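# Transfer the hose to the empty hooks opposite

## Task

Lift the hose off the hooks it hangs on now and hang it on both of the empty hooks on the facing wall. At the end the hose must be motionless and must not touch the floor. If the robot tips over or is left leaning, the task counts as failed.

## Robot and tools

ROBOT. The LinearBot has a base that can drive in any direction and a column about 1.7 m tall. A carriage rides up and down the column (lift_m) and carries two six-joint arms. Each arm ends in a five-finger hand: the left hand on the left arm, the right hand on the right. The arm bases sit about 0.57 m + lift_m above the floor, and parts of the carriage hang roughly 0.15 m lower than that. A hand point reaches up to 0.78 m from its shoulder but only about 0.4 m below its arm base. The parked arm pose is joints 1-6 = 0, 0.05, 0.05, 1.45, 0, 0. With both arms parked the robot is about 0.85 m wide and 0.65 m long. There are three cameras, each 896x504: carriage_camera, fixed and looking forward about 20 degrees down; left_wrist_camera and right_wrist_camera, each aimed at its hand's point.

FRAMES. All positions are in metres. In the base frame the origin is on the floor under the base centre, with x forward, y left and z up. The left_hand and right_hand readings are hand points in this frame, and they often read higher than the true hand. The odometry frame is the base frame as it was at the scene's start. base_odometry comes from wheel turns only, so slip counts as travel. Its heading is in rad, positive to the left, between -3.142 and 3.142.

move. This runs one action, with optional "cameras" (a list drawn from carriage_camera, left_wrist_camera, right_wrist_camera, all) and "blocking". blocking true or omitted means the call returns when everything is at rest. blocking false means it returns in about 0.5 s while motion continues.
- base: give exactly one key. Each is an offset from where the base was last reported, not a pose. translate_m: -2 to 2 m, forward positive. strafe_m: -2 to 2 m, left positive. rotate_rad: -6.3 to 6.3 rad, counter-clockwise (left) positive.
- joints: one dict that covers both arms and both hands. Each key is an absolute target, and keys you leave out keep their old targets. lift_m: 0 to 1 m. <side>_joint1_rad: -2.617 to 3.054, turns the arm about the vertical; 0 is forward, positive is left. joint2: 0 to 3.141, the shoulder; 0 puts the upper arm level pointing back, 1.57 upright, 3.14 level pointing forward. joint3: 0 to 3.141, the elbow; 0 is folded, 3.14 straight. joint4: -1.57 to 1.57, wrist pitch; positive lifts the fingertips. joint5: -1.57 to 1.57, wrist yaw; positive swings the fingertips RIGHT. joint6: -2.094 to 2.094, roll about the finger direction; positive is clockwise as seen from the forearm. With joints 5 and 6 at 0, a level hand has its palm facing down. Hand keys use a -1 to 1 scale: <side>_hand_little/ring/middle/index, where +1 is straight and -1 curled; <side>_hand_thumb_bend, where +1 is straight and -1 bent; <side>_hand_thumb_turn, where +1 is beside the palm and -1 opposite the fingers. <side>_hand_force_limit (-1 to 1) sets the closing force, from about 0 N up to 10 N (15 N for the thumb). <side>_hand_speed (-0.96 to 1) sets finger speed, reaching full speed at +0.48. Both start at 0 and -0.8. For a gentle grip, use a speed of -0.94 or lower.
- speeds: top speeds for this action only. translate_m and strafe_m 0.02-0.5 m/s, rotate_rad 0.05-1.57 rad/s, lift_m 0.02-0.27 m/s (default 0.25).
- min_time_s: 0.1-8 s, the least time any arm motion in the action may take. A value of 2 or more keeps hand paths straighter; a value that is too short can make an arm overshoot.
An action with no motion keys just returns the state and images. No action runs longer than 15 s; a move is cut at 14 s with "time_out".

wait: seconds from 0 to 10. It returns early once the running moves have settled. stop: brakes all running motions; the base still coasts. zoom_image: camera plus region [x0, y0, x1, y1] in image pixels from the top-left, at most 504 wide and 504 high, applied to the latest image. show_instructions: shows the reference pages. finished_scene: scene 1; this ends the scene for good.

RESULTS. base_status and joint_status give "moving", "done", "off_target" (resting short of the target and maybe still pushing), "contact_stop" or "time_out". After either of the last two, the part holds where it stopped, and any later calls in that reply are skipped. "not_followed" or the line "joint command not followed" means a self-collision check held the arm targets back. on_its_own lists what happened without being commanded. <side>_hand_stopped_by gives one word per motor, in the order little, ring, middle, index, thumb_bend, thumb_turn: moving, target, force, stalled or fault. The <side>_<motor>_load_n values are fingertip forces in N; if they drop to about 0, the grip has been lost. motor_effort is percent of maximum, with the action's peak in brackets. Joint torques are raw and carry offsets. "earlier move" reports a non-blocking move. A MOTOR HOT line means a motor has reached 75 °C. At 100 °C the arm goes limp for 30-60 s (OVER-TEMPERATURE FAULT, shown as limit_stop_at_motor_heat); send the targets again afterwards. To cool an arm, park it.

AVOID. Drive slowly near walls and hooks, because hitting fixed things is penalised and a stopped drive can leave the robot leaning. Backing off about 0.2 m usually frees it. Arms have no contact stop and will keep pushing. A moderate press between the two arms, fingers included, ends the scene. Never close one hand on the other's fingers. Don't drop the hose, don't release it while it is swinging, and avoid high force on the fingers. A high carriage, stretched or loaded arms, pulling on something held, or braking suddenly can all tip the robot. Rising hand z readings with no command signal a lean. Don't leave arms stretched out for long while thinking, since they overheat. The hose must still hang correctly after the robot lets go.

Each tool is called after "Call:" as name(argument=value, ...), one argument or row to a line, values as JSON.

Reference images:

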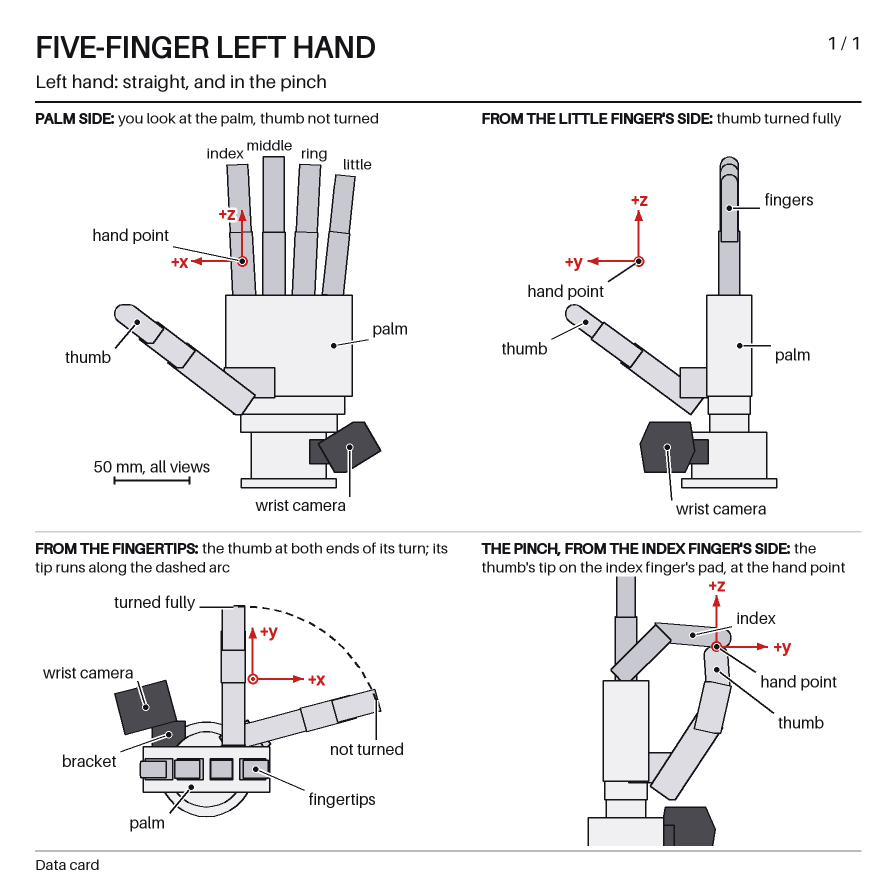

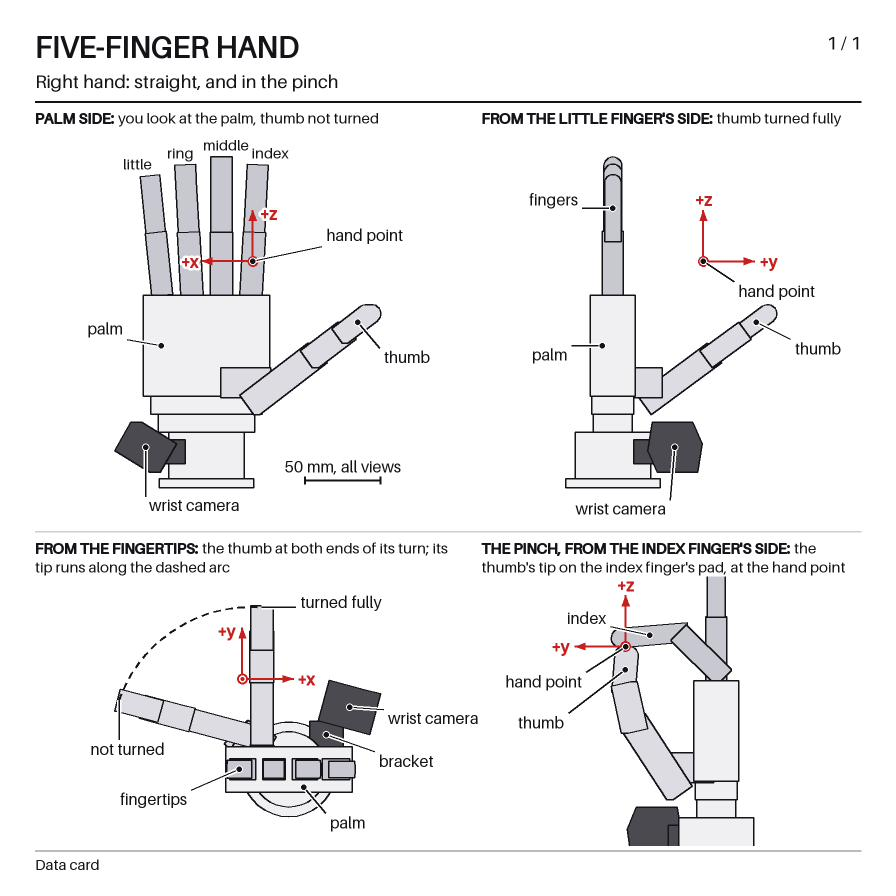

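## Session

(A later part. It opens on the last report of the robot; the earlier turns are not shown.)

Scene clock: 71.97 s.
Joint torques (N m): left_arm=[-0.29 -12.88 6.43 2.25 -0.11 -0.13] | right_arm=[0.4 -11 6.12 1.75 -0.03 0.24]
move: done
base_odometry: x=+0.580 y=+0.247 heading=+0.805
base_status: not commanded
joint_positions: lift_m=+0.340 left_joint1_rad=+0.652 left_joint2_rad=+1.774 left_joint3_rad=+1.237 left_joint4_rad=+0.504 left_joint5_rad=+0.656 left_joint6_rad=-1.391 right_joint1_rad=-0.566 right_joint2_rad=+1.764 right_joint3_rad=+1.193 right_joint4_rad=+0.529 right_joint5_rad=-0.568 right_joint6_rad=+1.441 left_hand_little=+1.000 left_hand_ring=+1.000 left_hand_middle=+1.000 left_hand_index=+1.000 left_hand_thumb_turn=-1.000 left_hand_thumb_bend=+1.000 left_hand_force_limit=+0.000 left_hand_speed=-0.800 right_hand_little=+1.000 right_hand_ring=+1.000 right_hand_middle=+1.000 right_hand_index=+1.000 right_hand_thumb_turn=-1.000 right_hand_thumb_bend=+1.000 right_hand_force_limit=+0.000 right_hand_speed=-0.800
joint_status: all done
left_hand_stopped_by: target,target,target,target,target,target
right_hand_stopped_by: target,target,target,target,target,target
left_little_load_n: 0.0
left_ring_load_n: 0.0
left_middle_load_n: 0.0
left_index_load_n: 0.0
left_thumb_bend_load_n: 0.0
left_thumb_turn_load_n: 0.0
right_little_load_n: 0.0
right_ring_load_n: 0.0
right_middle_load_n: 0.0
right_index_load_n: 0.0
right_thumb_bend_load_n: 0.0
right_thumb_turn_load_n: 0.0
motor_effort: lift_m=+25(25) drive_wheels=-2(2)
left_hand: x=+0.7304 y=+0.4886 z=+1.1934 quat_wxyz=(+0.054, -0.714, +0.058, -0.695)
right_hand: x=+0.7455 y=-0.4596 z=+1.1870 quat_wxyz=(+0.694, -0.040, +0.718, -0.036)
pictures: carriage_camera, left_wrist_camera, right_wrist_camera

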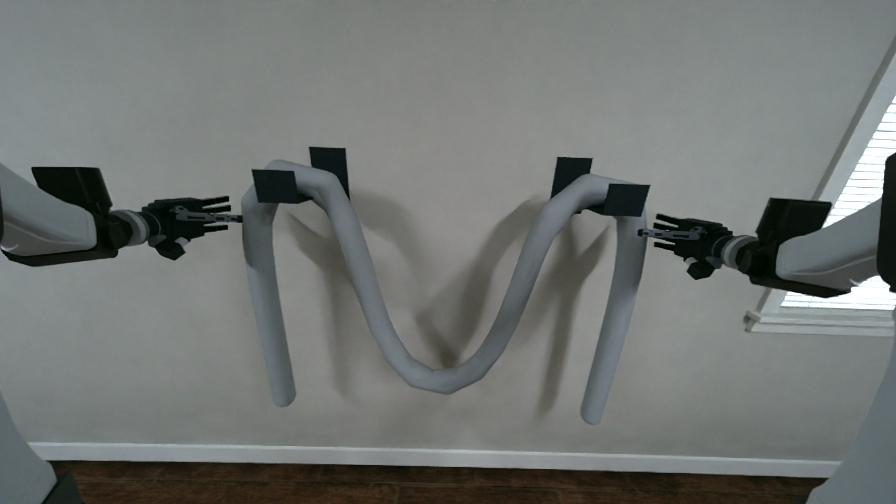

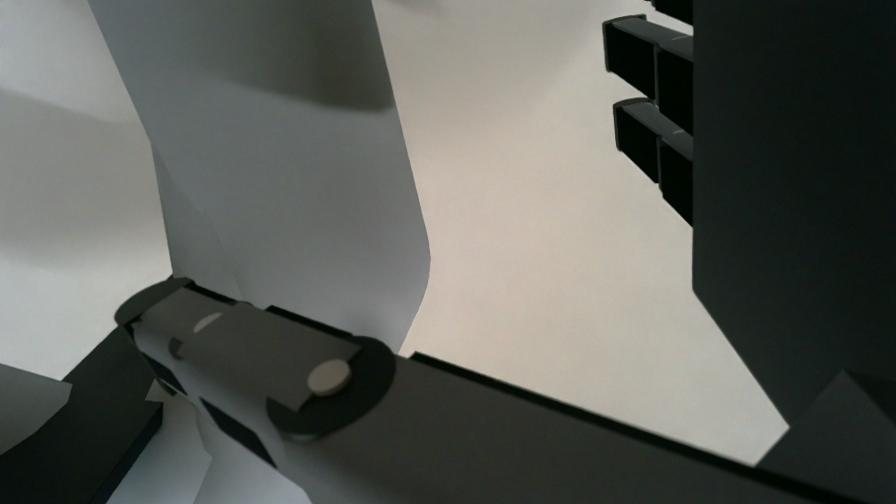

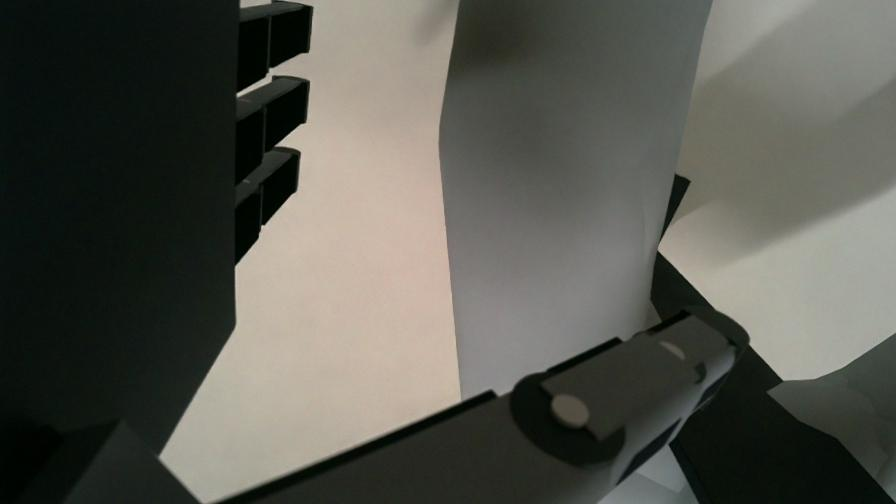

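Call:
move(
  joints={"left_joint1_rad": 0.58, "left_joint5_rad": 0.58, "left_joint2_rad": 1.617, "left_joint3_rad": 1.035, "left_joint4_rad": 0.582, "right_joint1_rad": -0.478, "right_joint5_rad": -0.478, "right_joint2_rad": 1.628, "right_joint3_rad": 1.04, "right_joint4_rad": 0.588},
  min_time_s=2.5,
  cameras=["all"],
)

Call:
zoom_image(
  camera="carriage_camera",
  region=[160, 130, 400, 300],
)

Call:
zoom_image(
  camera="carriage_camera",
  region=[540, 130, 780, 300],
)

Scene clock: 75.60 s.
Joint torques (N m): left_arm=[-0.34 -11.25 6.39 2.31 -0.11 -0.13] | right_arm=[0.46 -9.85 6.08 1.77 -0.08 0.25]
move: done
base_odometry: x=+0.580 y=+0.247 heading=+0.805
base_status: not commanded
joint_positions: lift_m=+0.340 left_joint1_rad=+0.588 left_joint2_rad=+1.647 left_joint3_rad=+1.050 left_joint4_rad=+0.566 left_joint5_rad=+0.590 left_joint6_rad=-1.391 right_joint1_rad=-0.484 right_joint2_rad=+1.662 right_joint3_rad=+1.052 right_joint4_rad=+0.571 right_joint5_rad=-0.486 right_joint6_rad=+1.441 left_hand_little=+1.000 left_hand_ring=+1.000 left_hand_middle=+1.000 left_hand_index=+1.000 left_hand_thumb_turn=-1.000 left_hand_thumb_bend=+1.000 left_hand_force_limit=+0.000 left_hand_speed=-0.800 right_hand_little=+1.000 right_hand_ring=+1.000 right_hand_middle=+1.000 right_hand_index=+1.000 right_hand_thumb_turn=-1.000 right_hand_thumb_bend=+1.000 right_hand_force_limit=+0.000 right_hand_speed=-0.800
joint_status: all done
left_hand_stopped_by: target,target,target,target,target,target
right_hand_stopped_by: target,target,target,target,target,target
left_little_load_n: 0.0
left_ring_load_n: 0.0
left_middle_load_n: 0.0
left_index_load_n: 0.0
left_thumb_bend_load_n: 0.0
left_thumb_turn_load_n: -0.5
right_little_load_n: -0.5
right_ring_load_n: 0.0
right_middle_load_n: 0.0
right_index_load_n: 0.0
right_thumb_bend_load_n: 0.0
right_thumb_turn_load_n: -0.5
motor_effort: lift_m=+25(25) drive_wheels=-2(2)
left_hand: x=+0.7133 y=+0.4473 z=+1.1842 quat_wxyz=(+0.056, -0.714, +0.059, -0.696)
right_hand: x=+0.7346 y=-0.4186 z=+1.1816 quat_wxyz=(+0.694, -0.041, +0.718, -0.038)
pictures: carriage_camera, left_wrist_camera, right_wrist_camera

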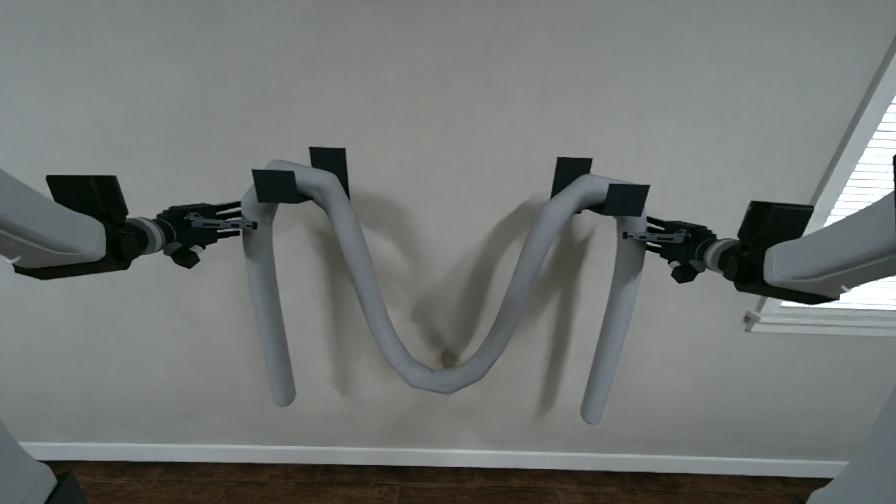

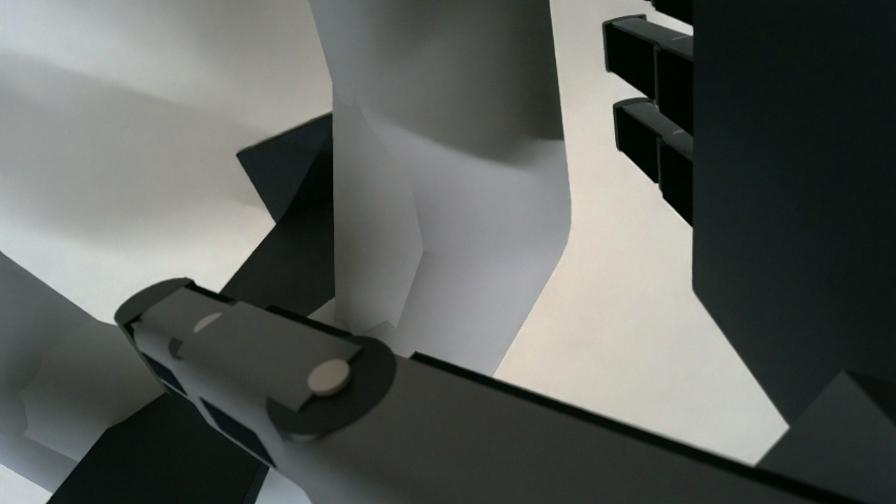

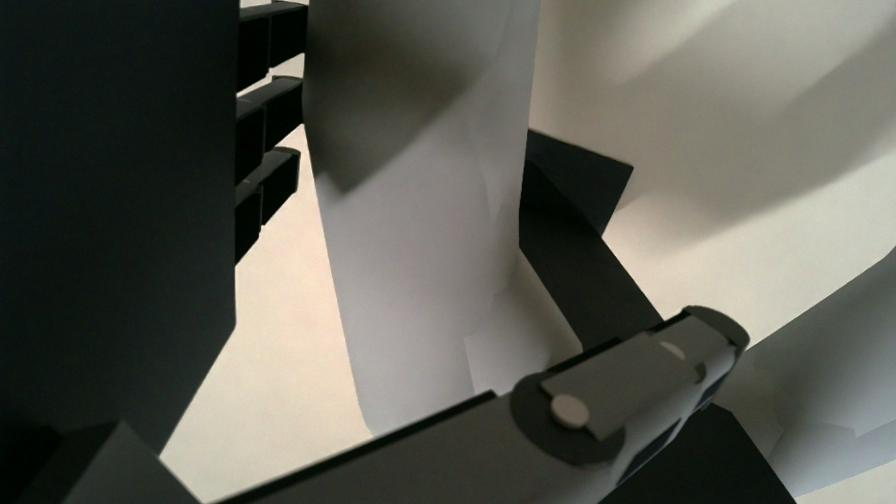

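Scaled by 2.100 from the camera's image (finer frame: 1280x720).

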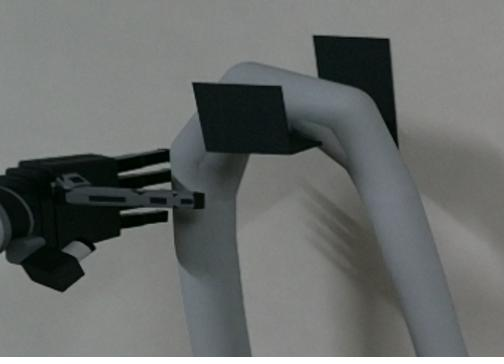

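Scaled by 2.100 from the camera's image (finer frame: 1280x720).

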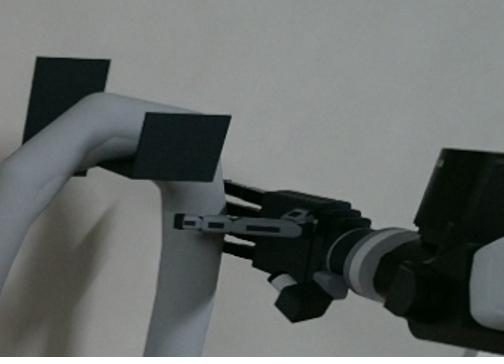

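Call:
move(
  base={"translate_m": 0.037},
  speeds={"translate_m": 0.05},
)

Call:
move(
  joints={"left_joint1_rad": 0.554, "left_joint5_rad": 0.56, "right_joint1_rad": -0.468, "right_joint5_rad": -0.476},
  min_time_s=1.0,
  cameras=["all"],
)

Call:
zoom_image(
  camera="carriage_camera",
  region=[140, 120, 380, 290],
)

Call:
zoom_image(
  camera="carriage_camera",
  region=[560, 130, 800, 300],
)

Scene clock: 78.50 s.
Joint torques (N m): left_arm=[-0.34 -10.95 6.37 2.26 -0.11 -0.12] | right_arm=[0.31 -9.57 6.09 1.75 -0.08 0.24]
move: done
base_odometry: x=+0.606 y=+0.273 heading=+0.804
base_status: done
joint_positions: lift_m=+0.340 left_joint1_rad=+0.588 left_joint2_rad=+1.644 left_joint3_rad=+1.050 left_joint4_rad=+0.570 left_joint5_rad=+0.589 left_joint6_rad=-1.391 right_joint1_rad=-0.482 right_joint2_rad=+1.659 right_joint3_rad=+1.052 right_joint4_rad=+0.574 right_joint5_rad=-0.484 right_joint6_rad=+1.441 left_hand_little=+1.000 left_hand_ring=+1.000 left_hand_middle=+1.000 left_hand_index=+1.000 left_hand_thumb_turn=-1.000 left_hand_thumb_bend=+1.000 left_hand_force_limit=+0.000 left_hand_speed=-0.800 right_hand_little=+1.000 right_hand_ring=+1.000 right_hand_middle=+1.000 right_hand_index=+1.000 right_hand_thumb_turn=-1.000 right_hand_thumb_bend=+1.000 right_hand_force_limit=+0.000 right_hand_speed=-0.800
joint_status: not commanded
left_hand_stopped_by: target,target,target,target,target,target
right_hand_stopped_by: target,target,target,target,target,target
left_little_load_n: 0.0
left_ring_load_n: 0.0
left_middle_load_n: 0.0
left_index_load_n: 0.0
left_thumb_bend_load_n: 0.0
left_thumb_turn_load_n: -0.5
right_little_load_n: 0.0
right_ring_load_n: 0.0
right_middle_load_n: -0.5
right_index_load_n: 0.0
right_thumb_bend_load_n: 0.5
right_thumb_turn_load_n: 0.0
motor_effort: lift_m=+24(25) drive_wheels=-2(10)
left_hand: x=+0.7128 y=+0.4471 z=+1.1866 quat_wxyz=(+0.058, -0.712, +0.060, -0.698)
right_hand: x=+0.7344 y=-0.4176 z=+1.1837 quat_wxyz=(+0.696, -0.042, +0.716, -0.039)
pictures: none

Scene clock: 79.80 s.
Joint torques (N m): left_arm=[-0.35 -10.91 6.38 2.28 -0.11 -0.11] | right_arm=[0.54 -9.59 6.09 1.75 -0.1 0.24]
move: done
base_odometry: x=+0.606 y=+0.273 heading=+0.804
base_status: not commanded
joint_positions: lift_m=+0.340 left_joint1_rad=+0.562 left_joint2_rad=+1.644 left_joint3_rad=+1.050 left_joint4_rad=+0.570 left_joint5_rad=+0.570 left_joint6_rad=-1.391 right_joint1_rad=-0.475 right_joint2_rad=+1.659 right_joint3_rad=+1.052 right_joint4_rad=+0.574 right_joint5_rad=-0.481 right_joint6_rad=+1.441 left_hand_little=+1.000 left_hand_ring=+1.000 left_hand_middle=+1.000 left_hand_index=+1.000 left_hand_thumb_turn=-1.000 left_hand_thumb_bend=+1.000 left_hand_force_limit=+0.000 left_hand_speed=-0.800 right_hand_little=+1.000 right_hand_ring=+1.000 right_hand_middle=+1.000 right_hand_index=+1.000 right_hand_thumb_turn=-1.000 right_hand_thumb_bend=+1.000 right_hand_force_limit=+0.000 right_hand_speed=-0.800
joint_status: all done
left_hand_stopped_by: target,target,target,target,target,target
right_hand_stopped_by: target,target,target,target,target,target
left_little_load_n: 0.0
left_ring_load_n: 0.0
left_middle_load_n: 0.0
left_index_load_n: 0.0
left_thumb_bend_load_n: 0.0
left_thumb_turn_load_n: 0.0
right_little_load_n: 0.0
right_ring_load_n: 0.0
right_middle_load_n: 0.0
right_index_load_n: 0.0
right_thumb_bend_load_n: 0.0
right_thumb_turn_load_n: -0.5
motor_effort: lift_m=+25(25) drive_wheels=-2(2)
left_hand: x=+0.7173 y=+0.4381 z=+1.1865 quat_wxyz=(+0.056, -0.711, +0.063, -0.698)
right_hand: x=+0.7352 y=-0.4147 z=+1.1837 quat_wxyz=(+0.696, -0.043, +0.716, -0.038)
pictures: carriage_camera, left_wrist_camera, right_wrist_camera

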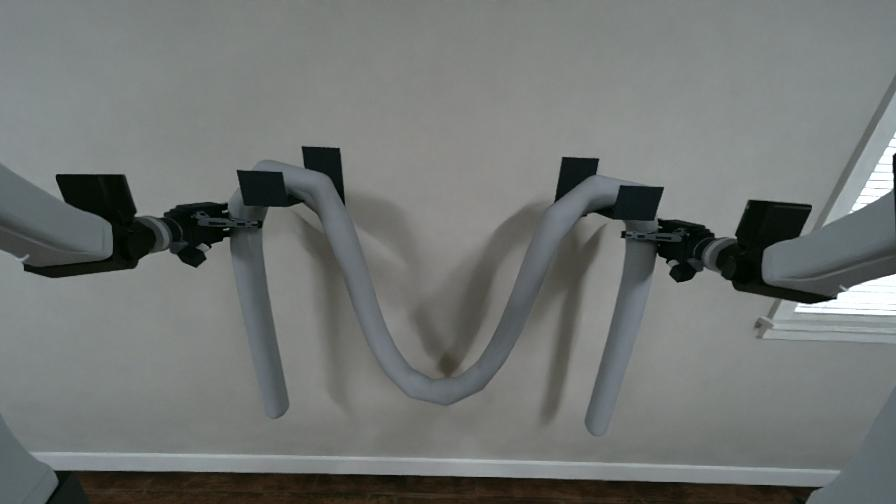

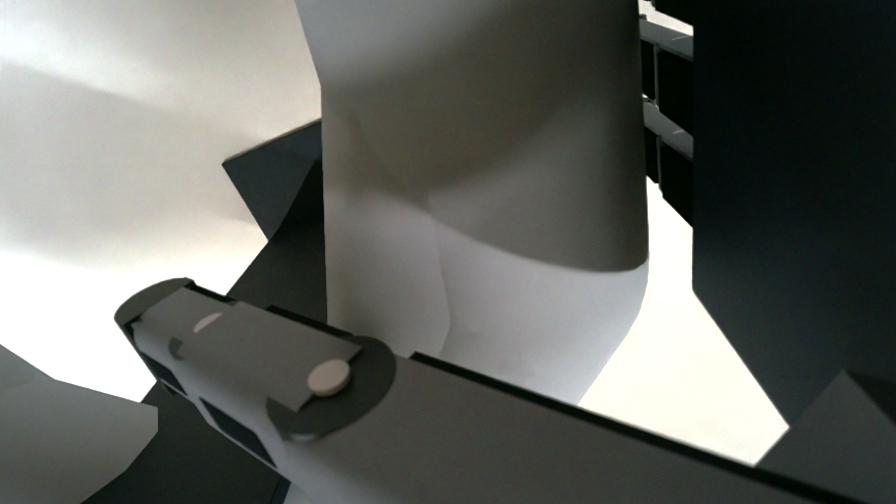

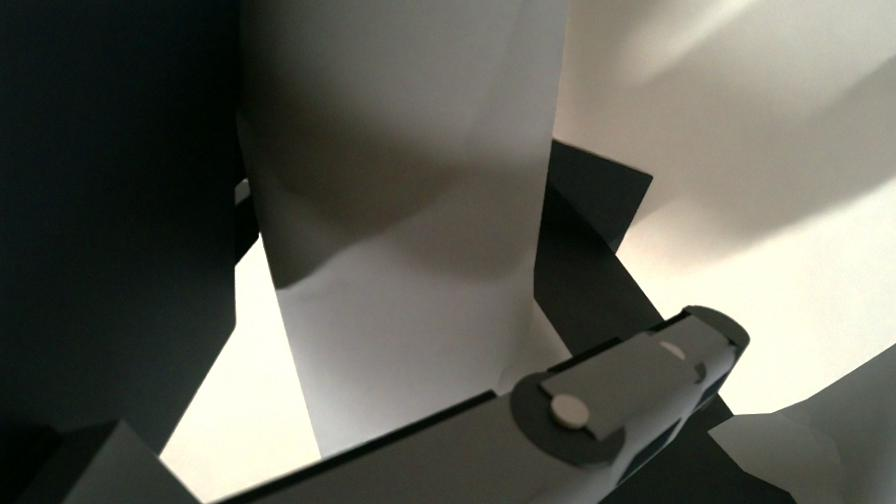

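Scaled by 2.100 from the camera's image (finer frame: 1280x720).

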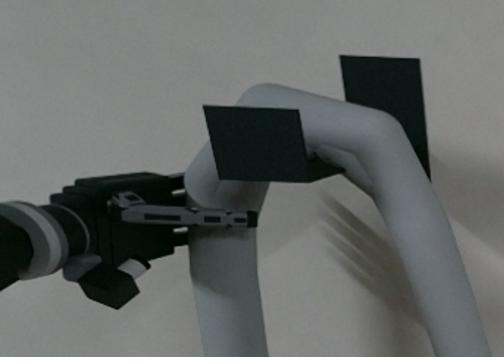

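Scaled by 2.100 from the camera's image (finer frame: 1280x720).

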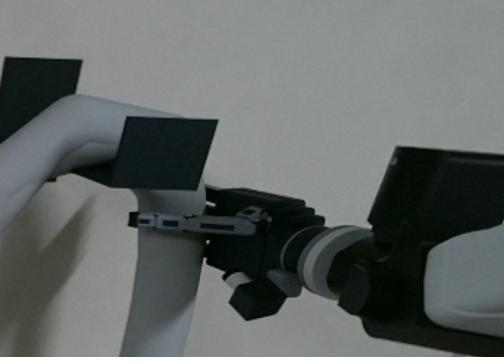

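Call:
move(
  joints={"left_hand_speed": -0.85, "right_hand_speed": -0.85, "left_hand_force_limit": 0, "right_hand_force_limit": 0, "left_hand_little": -1, "left_hand_ring": -1, "left_hand_middle": -1, "left_hand_index": -1, "right_hand_little": -1, "right_hand_ring": -1, "right_hand_middle": -1, "right_hand_index": -1},
  cameras=["all"],
)

Call:
zoom_image(
  camera="carriage_camera",
  region=[140, 120, 380, 290],
)

Call:
zoom_image(
  camera="carriage_camera",
  region=[560, 130, 800, 300],
)

Scene clock: 85.23 s.
Joint torques (N m): left_arm=[-0.28 -10.86 6.35 2.28 0.43 -0.09] | right_arm=[0.75 -9.59 6.12 1.78 -0.62 0.19]
move: off_target
base_odometry: x=+0.606 y=+0.273 heading=+0.804
base_status: not commanded
joint_positions: lift_m=+0.340 left_joint1_rad=+0.562 left_joint2_rad=+1.644 left_joint3_rad=+1.050 left_joint4_rad=+0.570 left_joint5_rad=+0.521 left_joint6_rad=-1.396 right_joint1_rad=-0.478 right_joint2_rad=+1.659 right_joint3_rad=+1.052 right_joint4_rad=+0.572 right_joint5_rad=-0.429 right_joint6_rad=+1.447 left_hand_little=-0.166 left_hand_ring=-0.138 left_hand_middle=-0.123 left_hand_index=-0.110 left_hand_thumb_turn=-1.000 left_hand_thumb_bend=+1.000 left_hand_force_limit=+0.000 left_hand_speed=-0.850 right_hand_little=-0.207 right_hand_ring=-0.166 right_hand_middle=-0.124 right_hand_index=-0.027 right_hand_thumb_turn=-1.000 right_hand_thumb_bend=+1.000 right_hand_force_limit=+0.000 right_hand_speed=-0.850
joint_status: left_hand_little off_target (ended at -0.166, target -1.000); left_hand_ring off_target (ended at -0.138, target -1.000); left_hand_middle off_target (ended at -0.123, target -1.000); left_hand_index off_target (ended at -0.110, target -1.000); right_hand_little off_target (ended at -0.207, target -1.000); right_hand_ring off_target (ended at -0.166, target -1.000); right_hand_middle off_target (ended at -0.124, target -1.000); right_hand_index off_target (ended at -0.027, target -1.000); the others done
left_hand_stopped_by: force,force,force,force,target,target
right_hand_stopped_by: force,force,force,force,target,target
left_little_load_n: 5.0
left_ring_load_n: 5.0
left_middle_load_n: 5.5
left_index_load_n: 5.0
left_thumb_bend_load_n: 0.5
left_thumb_turn_load_n: 3.5
right_little_load_n: 3.0
right_ring_load_n: 3.5
right_middle_load_n: 5.0
right_index_load_n: 0.0
right_thumb_bend_load_n: 0.5
right_thumb_turn_load_n: 3.5
motor_effort: lift_m=+25(25) drive_wheels=-2(2)
left_hand: x=+0.7203 y=+0.4477 z=+1.1866 quat_wxyz=(+0.071, -0.713, +0.044, -0.696)
right_hand: x=+0.7382 y=-0.4263 z=+1.1835 quat_wxyz=(+0.694, -0.022, +0.718, -0.055)
pictures: carriage_camera, left_wrist_camera, right_wrist_camera

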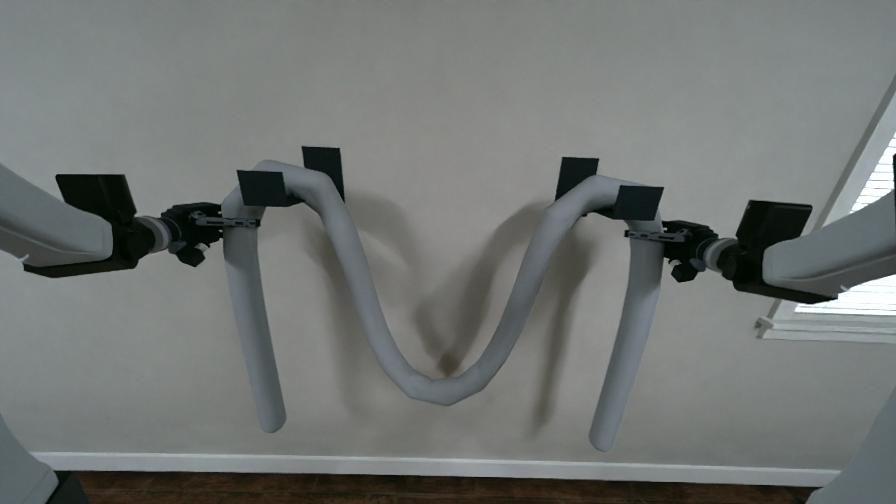

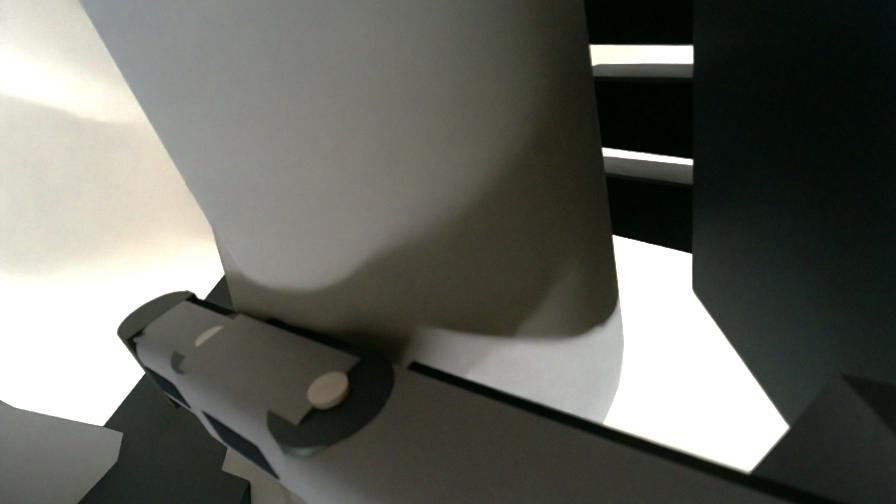

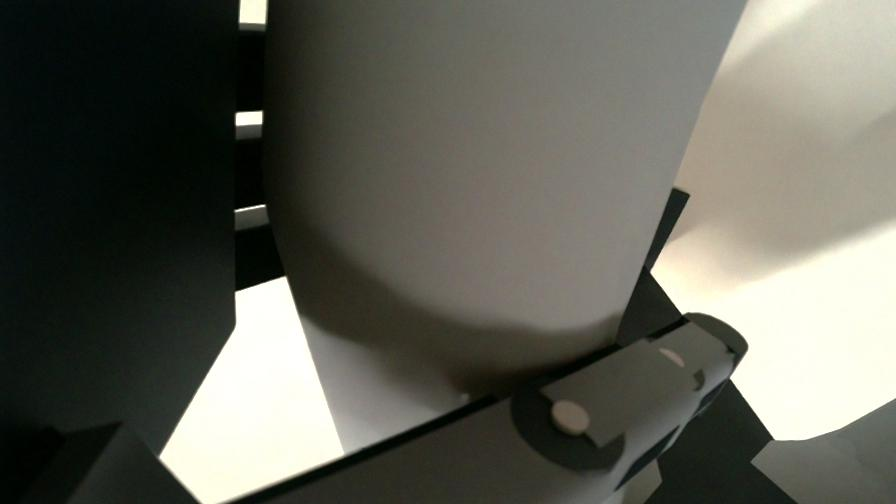

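Scaled by 2.100 from the camera's image (finer frame: 1280x720).

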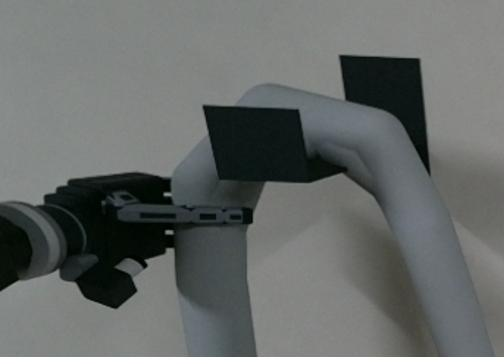

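Scaled by 2.100 from the camera's image (finer frame: 1280x720).

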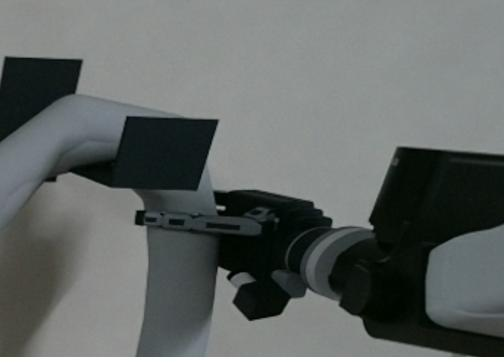

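Call:
move(
  joints={"left_hand_thumb_bend": -1, "right_hand_thumb_bend": -1},
  cameras=["all"],
)

Scene clock: 93.60 s.
Joint torques (N m): left_arm=[-0.32 -10.88 6.43 2.28 0.43 -0.08] | right_arm=[0.77 -9.58 6.15 1.77 -0.62 0.18]
move: off_target
base_odometry: x=+0.606 y=+0.273 heading=+0.804
base_status: not commanded
joint_positions: lift_m=+0.340 left_joint1_rad=+0.562 left_joint2_rad=+1.644 left_joint3_rad=+1.050 left_joint4_rad=+0.570 left_joint5_rad=+0.521 left_joint6_rad=-1.396 right_joint1_rad=-0.478 right_joint2_rad=+1.659 right_joint3_rad=+1.052 right_joint4_rad=+0.572 right_joint5_rad=-0.429 right_joint6_rad=+1.447 left_hand_little=-0.166 left_hand_ring=-0.138 left_hand_middle=-0.123 left_hand_index=-0.110 left_hand_thumb_turn=-1.000 left_hand_thumb_bend=+0.942 left_hand_force_limit=+0.000 left_hand_speed=-0.850 right_hand_little=-0.207 right_hand_ring=-0.166 right_hand_middle=-0.124 right_hand_index=-0.027 right_hand_thumb_turn=-1.000 right_hand_thumb_bend=+0.956 right_hand_force_limit=+0.000 right_hand_speed=-0.850
joint_status: left_hand_thumb_bend off_target (ended at +0.942, target -1.000); right_hand_thumb_bend off_target (ended at +0.956, target -1.000)
left_hand_stopped_by: force,force,force,force,force,target
right_hand_stopped_by: force,force,force,force,force,target
left_little_load_n: 5.0
left_ring_load_n: 5.0
left_middle_load_n: 5.5
left_index_load_n: 5.5
left_thumb_bend_load_n: 7.5
left_thumb_turn_load_n: 4.0
right_little_load_n: 3.0
right_ring_load_n: 4.5
right_middle_load_n: 5.5
right_index_load_n: 0.0
right_thumb_bend_load_n: 7.5
right_thumb_turn_load_n: 4.0
motor_effort: lift_m=+25(25) drive_wheels=-2(2)
left_hand: x=+0.7203 y=+0.4477 z=+1.1866 quat_wxyz=(+0.071, -0.713, +0.044, -0.696)
right_hand: x=+0.7381 y=-0.4262 z=+1.1835 quat_wxyz=(+0.694, -0.022, +0.718, -0.055)
pictures: carriage_camera, left_wrist_camera, right_wrist_camera

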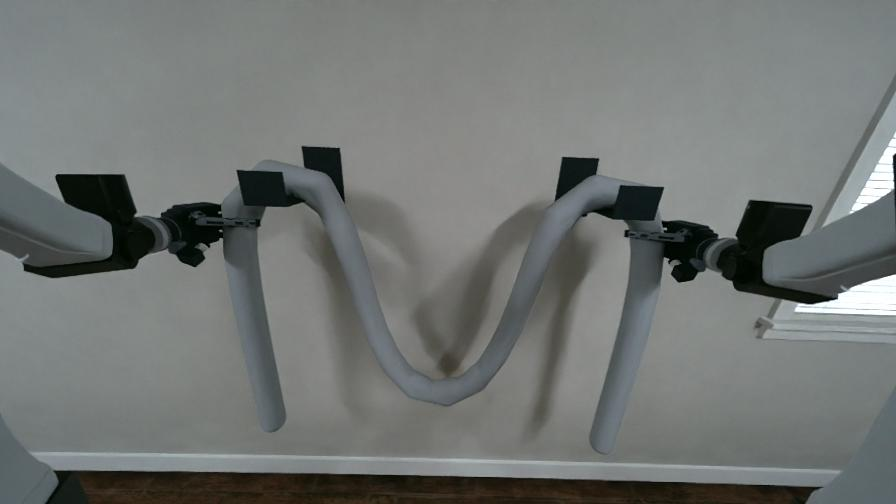

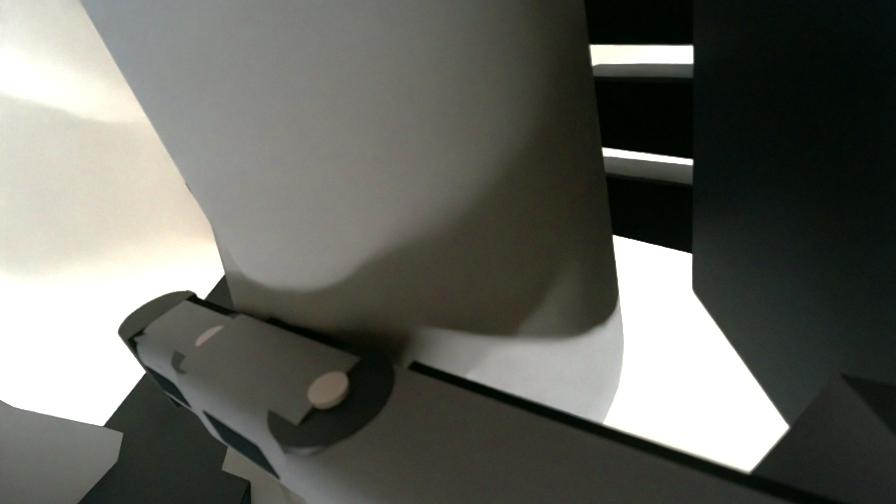

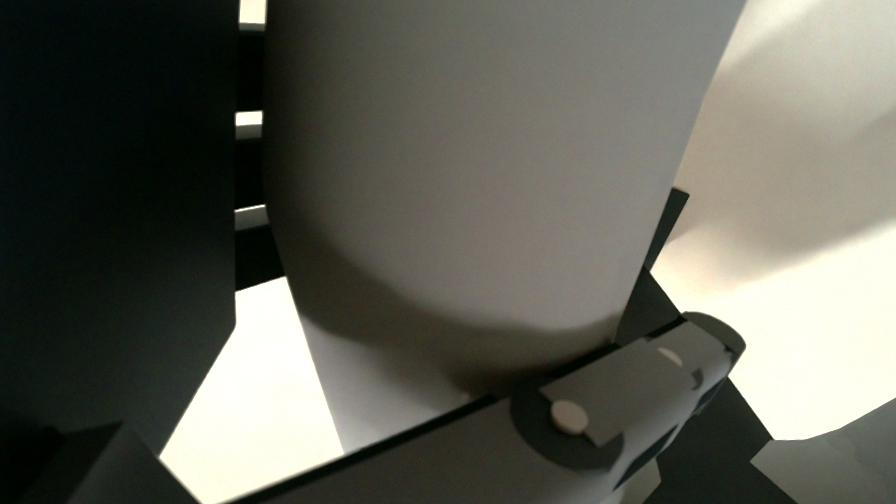

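Call:
move(
  joints={"left_joint5_rad": 0.525, "right_joint5_rad": -0.435, "left_hand_force_limit": 0.5, "right_hand_force_limit": 0.5, "left_hand_little": -0.99, "left_hand_ring": -0.99, "left_hand_middle": -0.99, "left_hand_index": -0.99, "right_hand_little": -0.99, "right_hand_ring": -0.99, "right_hand_middle": -0.99, "right_hand_index": -0.99},
)

Call:
move(
  joints={"lift_m": 0.38},
  speeds={"lift_m": 0.05},
  cameras=["carriage_camera"],
)

Scene clock: 94.43 s.
Joint torques (N m): left_arm=[-0.31 -10.86 6.41 2.28 0.09 -0.09] | right_arm=[0.76 -9.61 6.27 1.75 -0.24 0.19]
move: off_target
base_odometry: x=+0.606 y=+0.273 heading=+0.804
base_status: not commanded
joint_positions: lift_m=+0.340 left_joint1_rad=+0.562 left_joint2_rad=+1.644 left_joint3_rad=+1.050 left_joint4_rad=+0.570 left_joint5_rad=+0.515 left_joint6_rad=-1.396 right_joint1_rad=-0.478 right_joint2_rad=+1.659 right_joint3_rad=+1.050 right_joint4_rad=+0.573 right_joint5_rad=-0.426 right_joint6_rad=+1.447 left_hand_little=-0.205 left_hand_ring=-0.162 left_hand_middle=-0.147 left_hand_index=-0.134 left_hand_thumb_turn=-1.000 left_hand_thumb_bend=+0.942 left_hand_force_limit=+0.500 left_hand_speed=-0.850 right_hand_little=-0.260 right_hand_ring=-0.191 right_hand_middle=-0.147 right_hand_index=-0.093 right_hand_thumb_turn=-1.000 right_hand_thumb_bend=+0.956 right_hand_force_limit=+0.500 right_hand_speed=-0.850
joint_status: left_hand_little off_target (ended at -0.205, target -0.990); left_hand_ring off_target (ended at -0.162, target -0.990); left_hand_middle off_target (ended at -0.147, target -0.990); left_hand_index off_target (ended at -0.134, target -0.990); right_hand_little off_target (ended at -0.260, target -0.990); right_hand_ring off_target (ended at -0.191, target -0.990); right_hand_middle off_target (ended at -0.147, target -0.990); right_hand_index off_target (ended at -0.093, target -0.990); the others done
left_hand_stopped_by: force,force,force,force,force,target
right_hand_stopped_by: force,force,force,force,force,target
left_little_load_n: 7.5
left_ring_load_n: 7.0
left_middle_load_n: 8.5
left_index_load_n: 8.0
left_thumb_bend_load_n: 8.5
left_thumb_turn_load_n: 5.5
right_little_load_n: 8.0
right_ring_load_n: 6.0
right_middle_load_n: 8.0
right_index_load_n: 9.0
right_thumb_bend_load_n: 9.5
right_thumb_turn_load_n: 6.5
motor_effort: lift_m=+25(25) drive_wheels=-2(2)
left_hand: x=+0.7206 y=+0.4490 z=+1.1867 quat_wxyz=(+0.074, -0.713, +0.042, -0.696)
right_hand: x=+0.7382 y=-0.4269 z=+1.1829 quat_wxyz=(+0.693, -0.021, +0.718, -0.056)
pictures: none

Scene clock: 95.57 s.
Joint torques (N m): left_arm=[0.02 -10.82 7.46 2.56 0.06 -0.1] | right_arm=[0.51 -9.54 7.21 2.02 -0.21 0.44]
move: done
base_odometry: x=+0.606 y=+0.273 heading=+0.804
base_status: not commanded
joint_positions: lift_m=+0.380 left_joint1_rad=+0.558 left_joint2_rad=+1.644 left_joint3_rad=+1.038 left_joint4_rad=+0.545 left_joint5_rad=+0.521 left_joint6_rad=-1.394 right_joint1_rad=-0.474 right_joint2_rad=+1.659 right_joint3_rad=+1.039 right_joint4_rad=+0.542 right_joint5_rad=-0.432 right_joint6_rad=+1.425 left_hand_little=-0.205 left_hand_ring=-0.162 left_hand_middle=-0.147 left_hand_index=-0.134 left_hand_thumb_turn=-1.000 left_hand_thumb_bend=+0.942 left_hand_force_limit=+0.500 left_hand_speed=-0.850 right_hand_little=-0.260 right_hand_ring=-0.191 right_hand_middle=-0.147 right_hand_index=-0.093 right_hand_thumb_turn=-1.000 right_hand_thumb_bend=+0.956 right_hand_force_limit=+0.500 right_hand_speed=-0.850
joint_status: all done
left_hand_stopped_by: force,force,force,force,force,target
right_hand_stopped_by: force,force,force,force,force,target
left_little_load_n: 8.0
left_ring_load_n: 7.5
left_middle_load_n: 8.5
left_index_load_n: 8.0
left_thumb_bend_load_n: 8.0
left_thumb_turn_load_n: 5.0
right_little_load_n: 4.5
right_ring_load_n: 3.5
right_middle_load_n: 7.5
right_index_load_n: 8.5
right_thumb_bend_load_n: 9.0
right_thumb_turn_load_n: -0.5
motor_effort: lift_m=+25(28) drive_wheels=-2(2)
left_hand: x=+0.7203 y=+0.4453 z=+1.2160 quat_wxyz=(+0.063, -0.724, +0.040, -0.686)
right_hand: x=+0.7376 y=-0.4227 z=+1.2091 quat_wxyz=(+0.680, -0.027, +0.731, -0.052)

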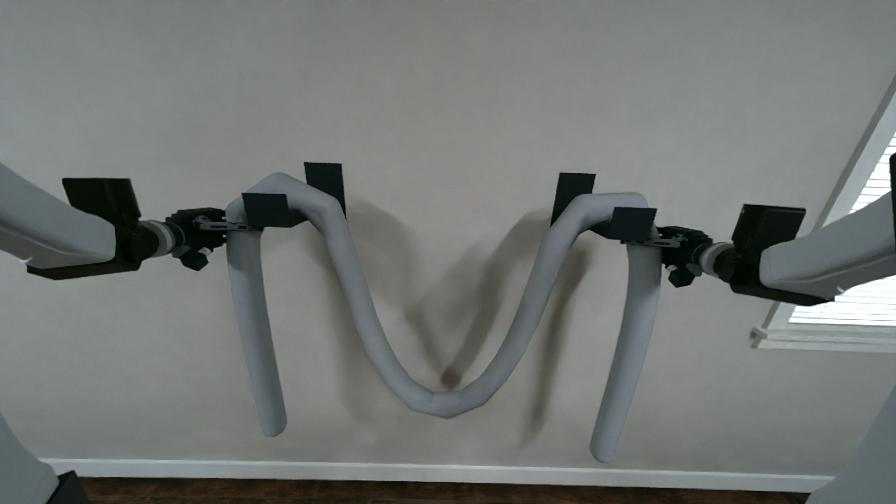

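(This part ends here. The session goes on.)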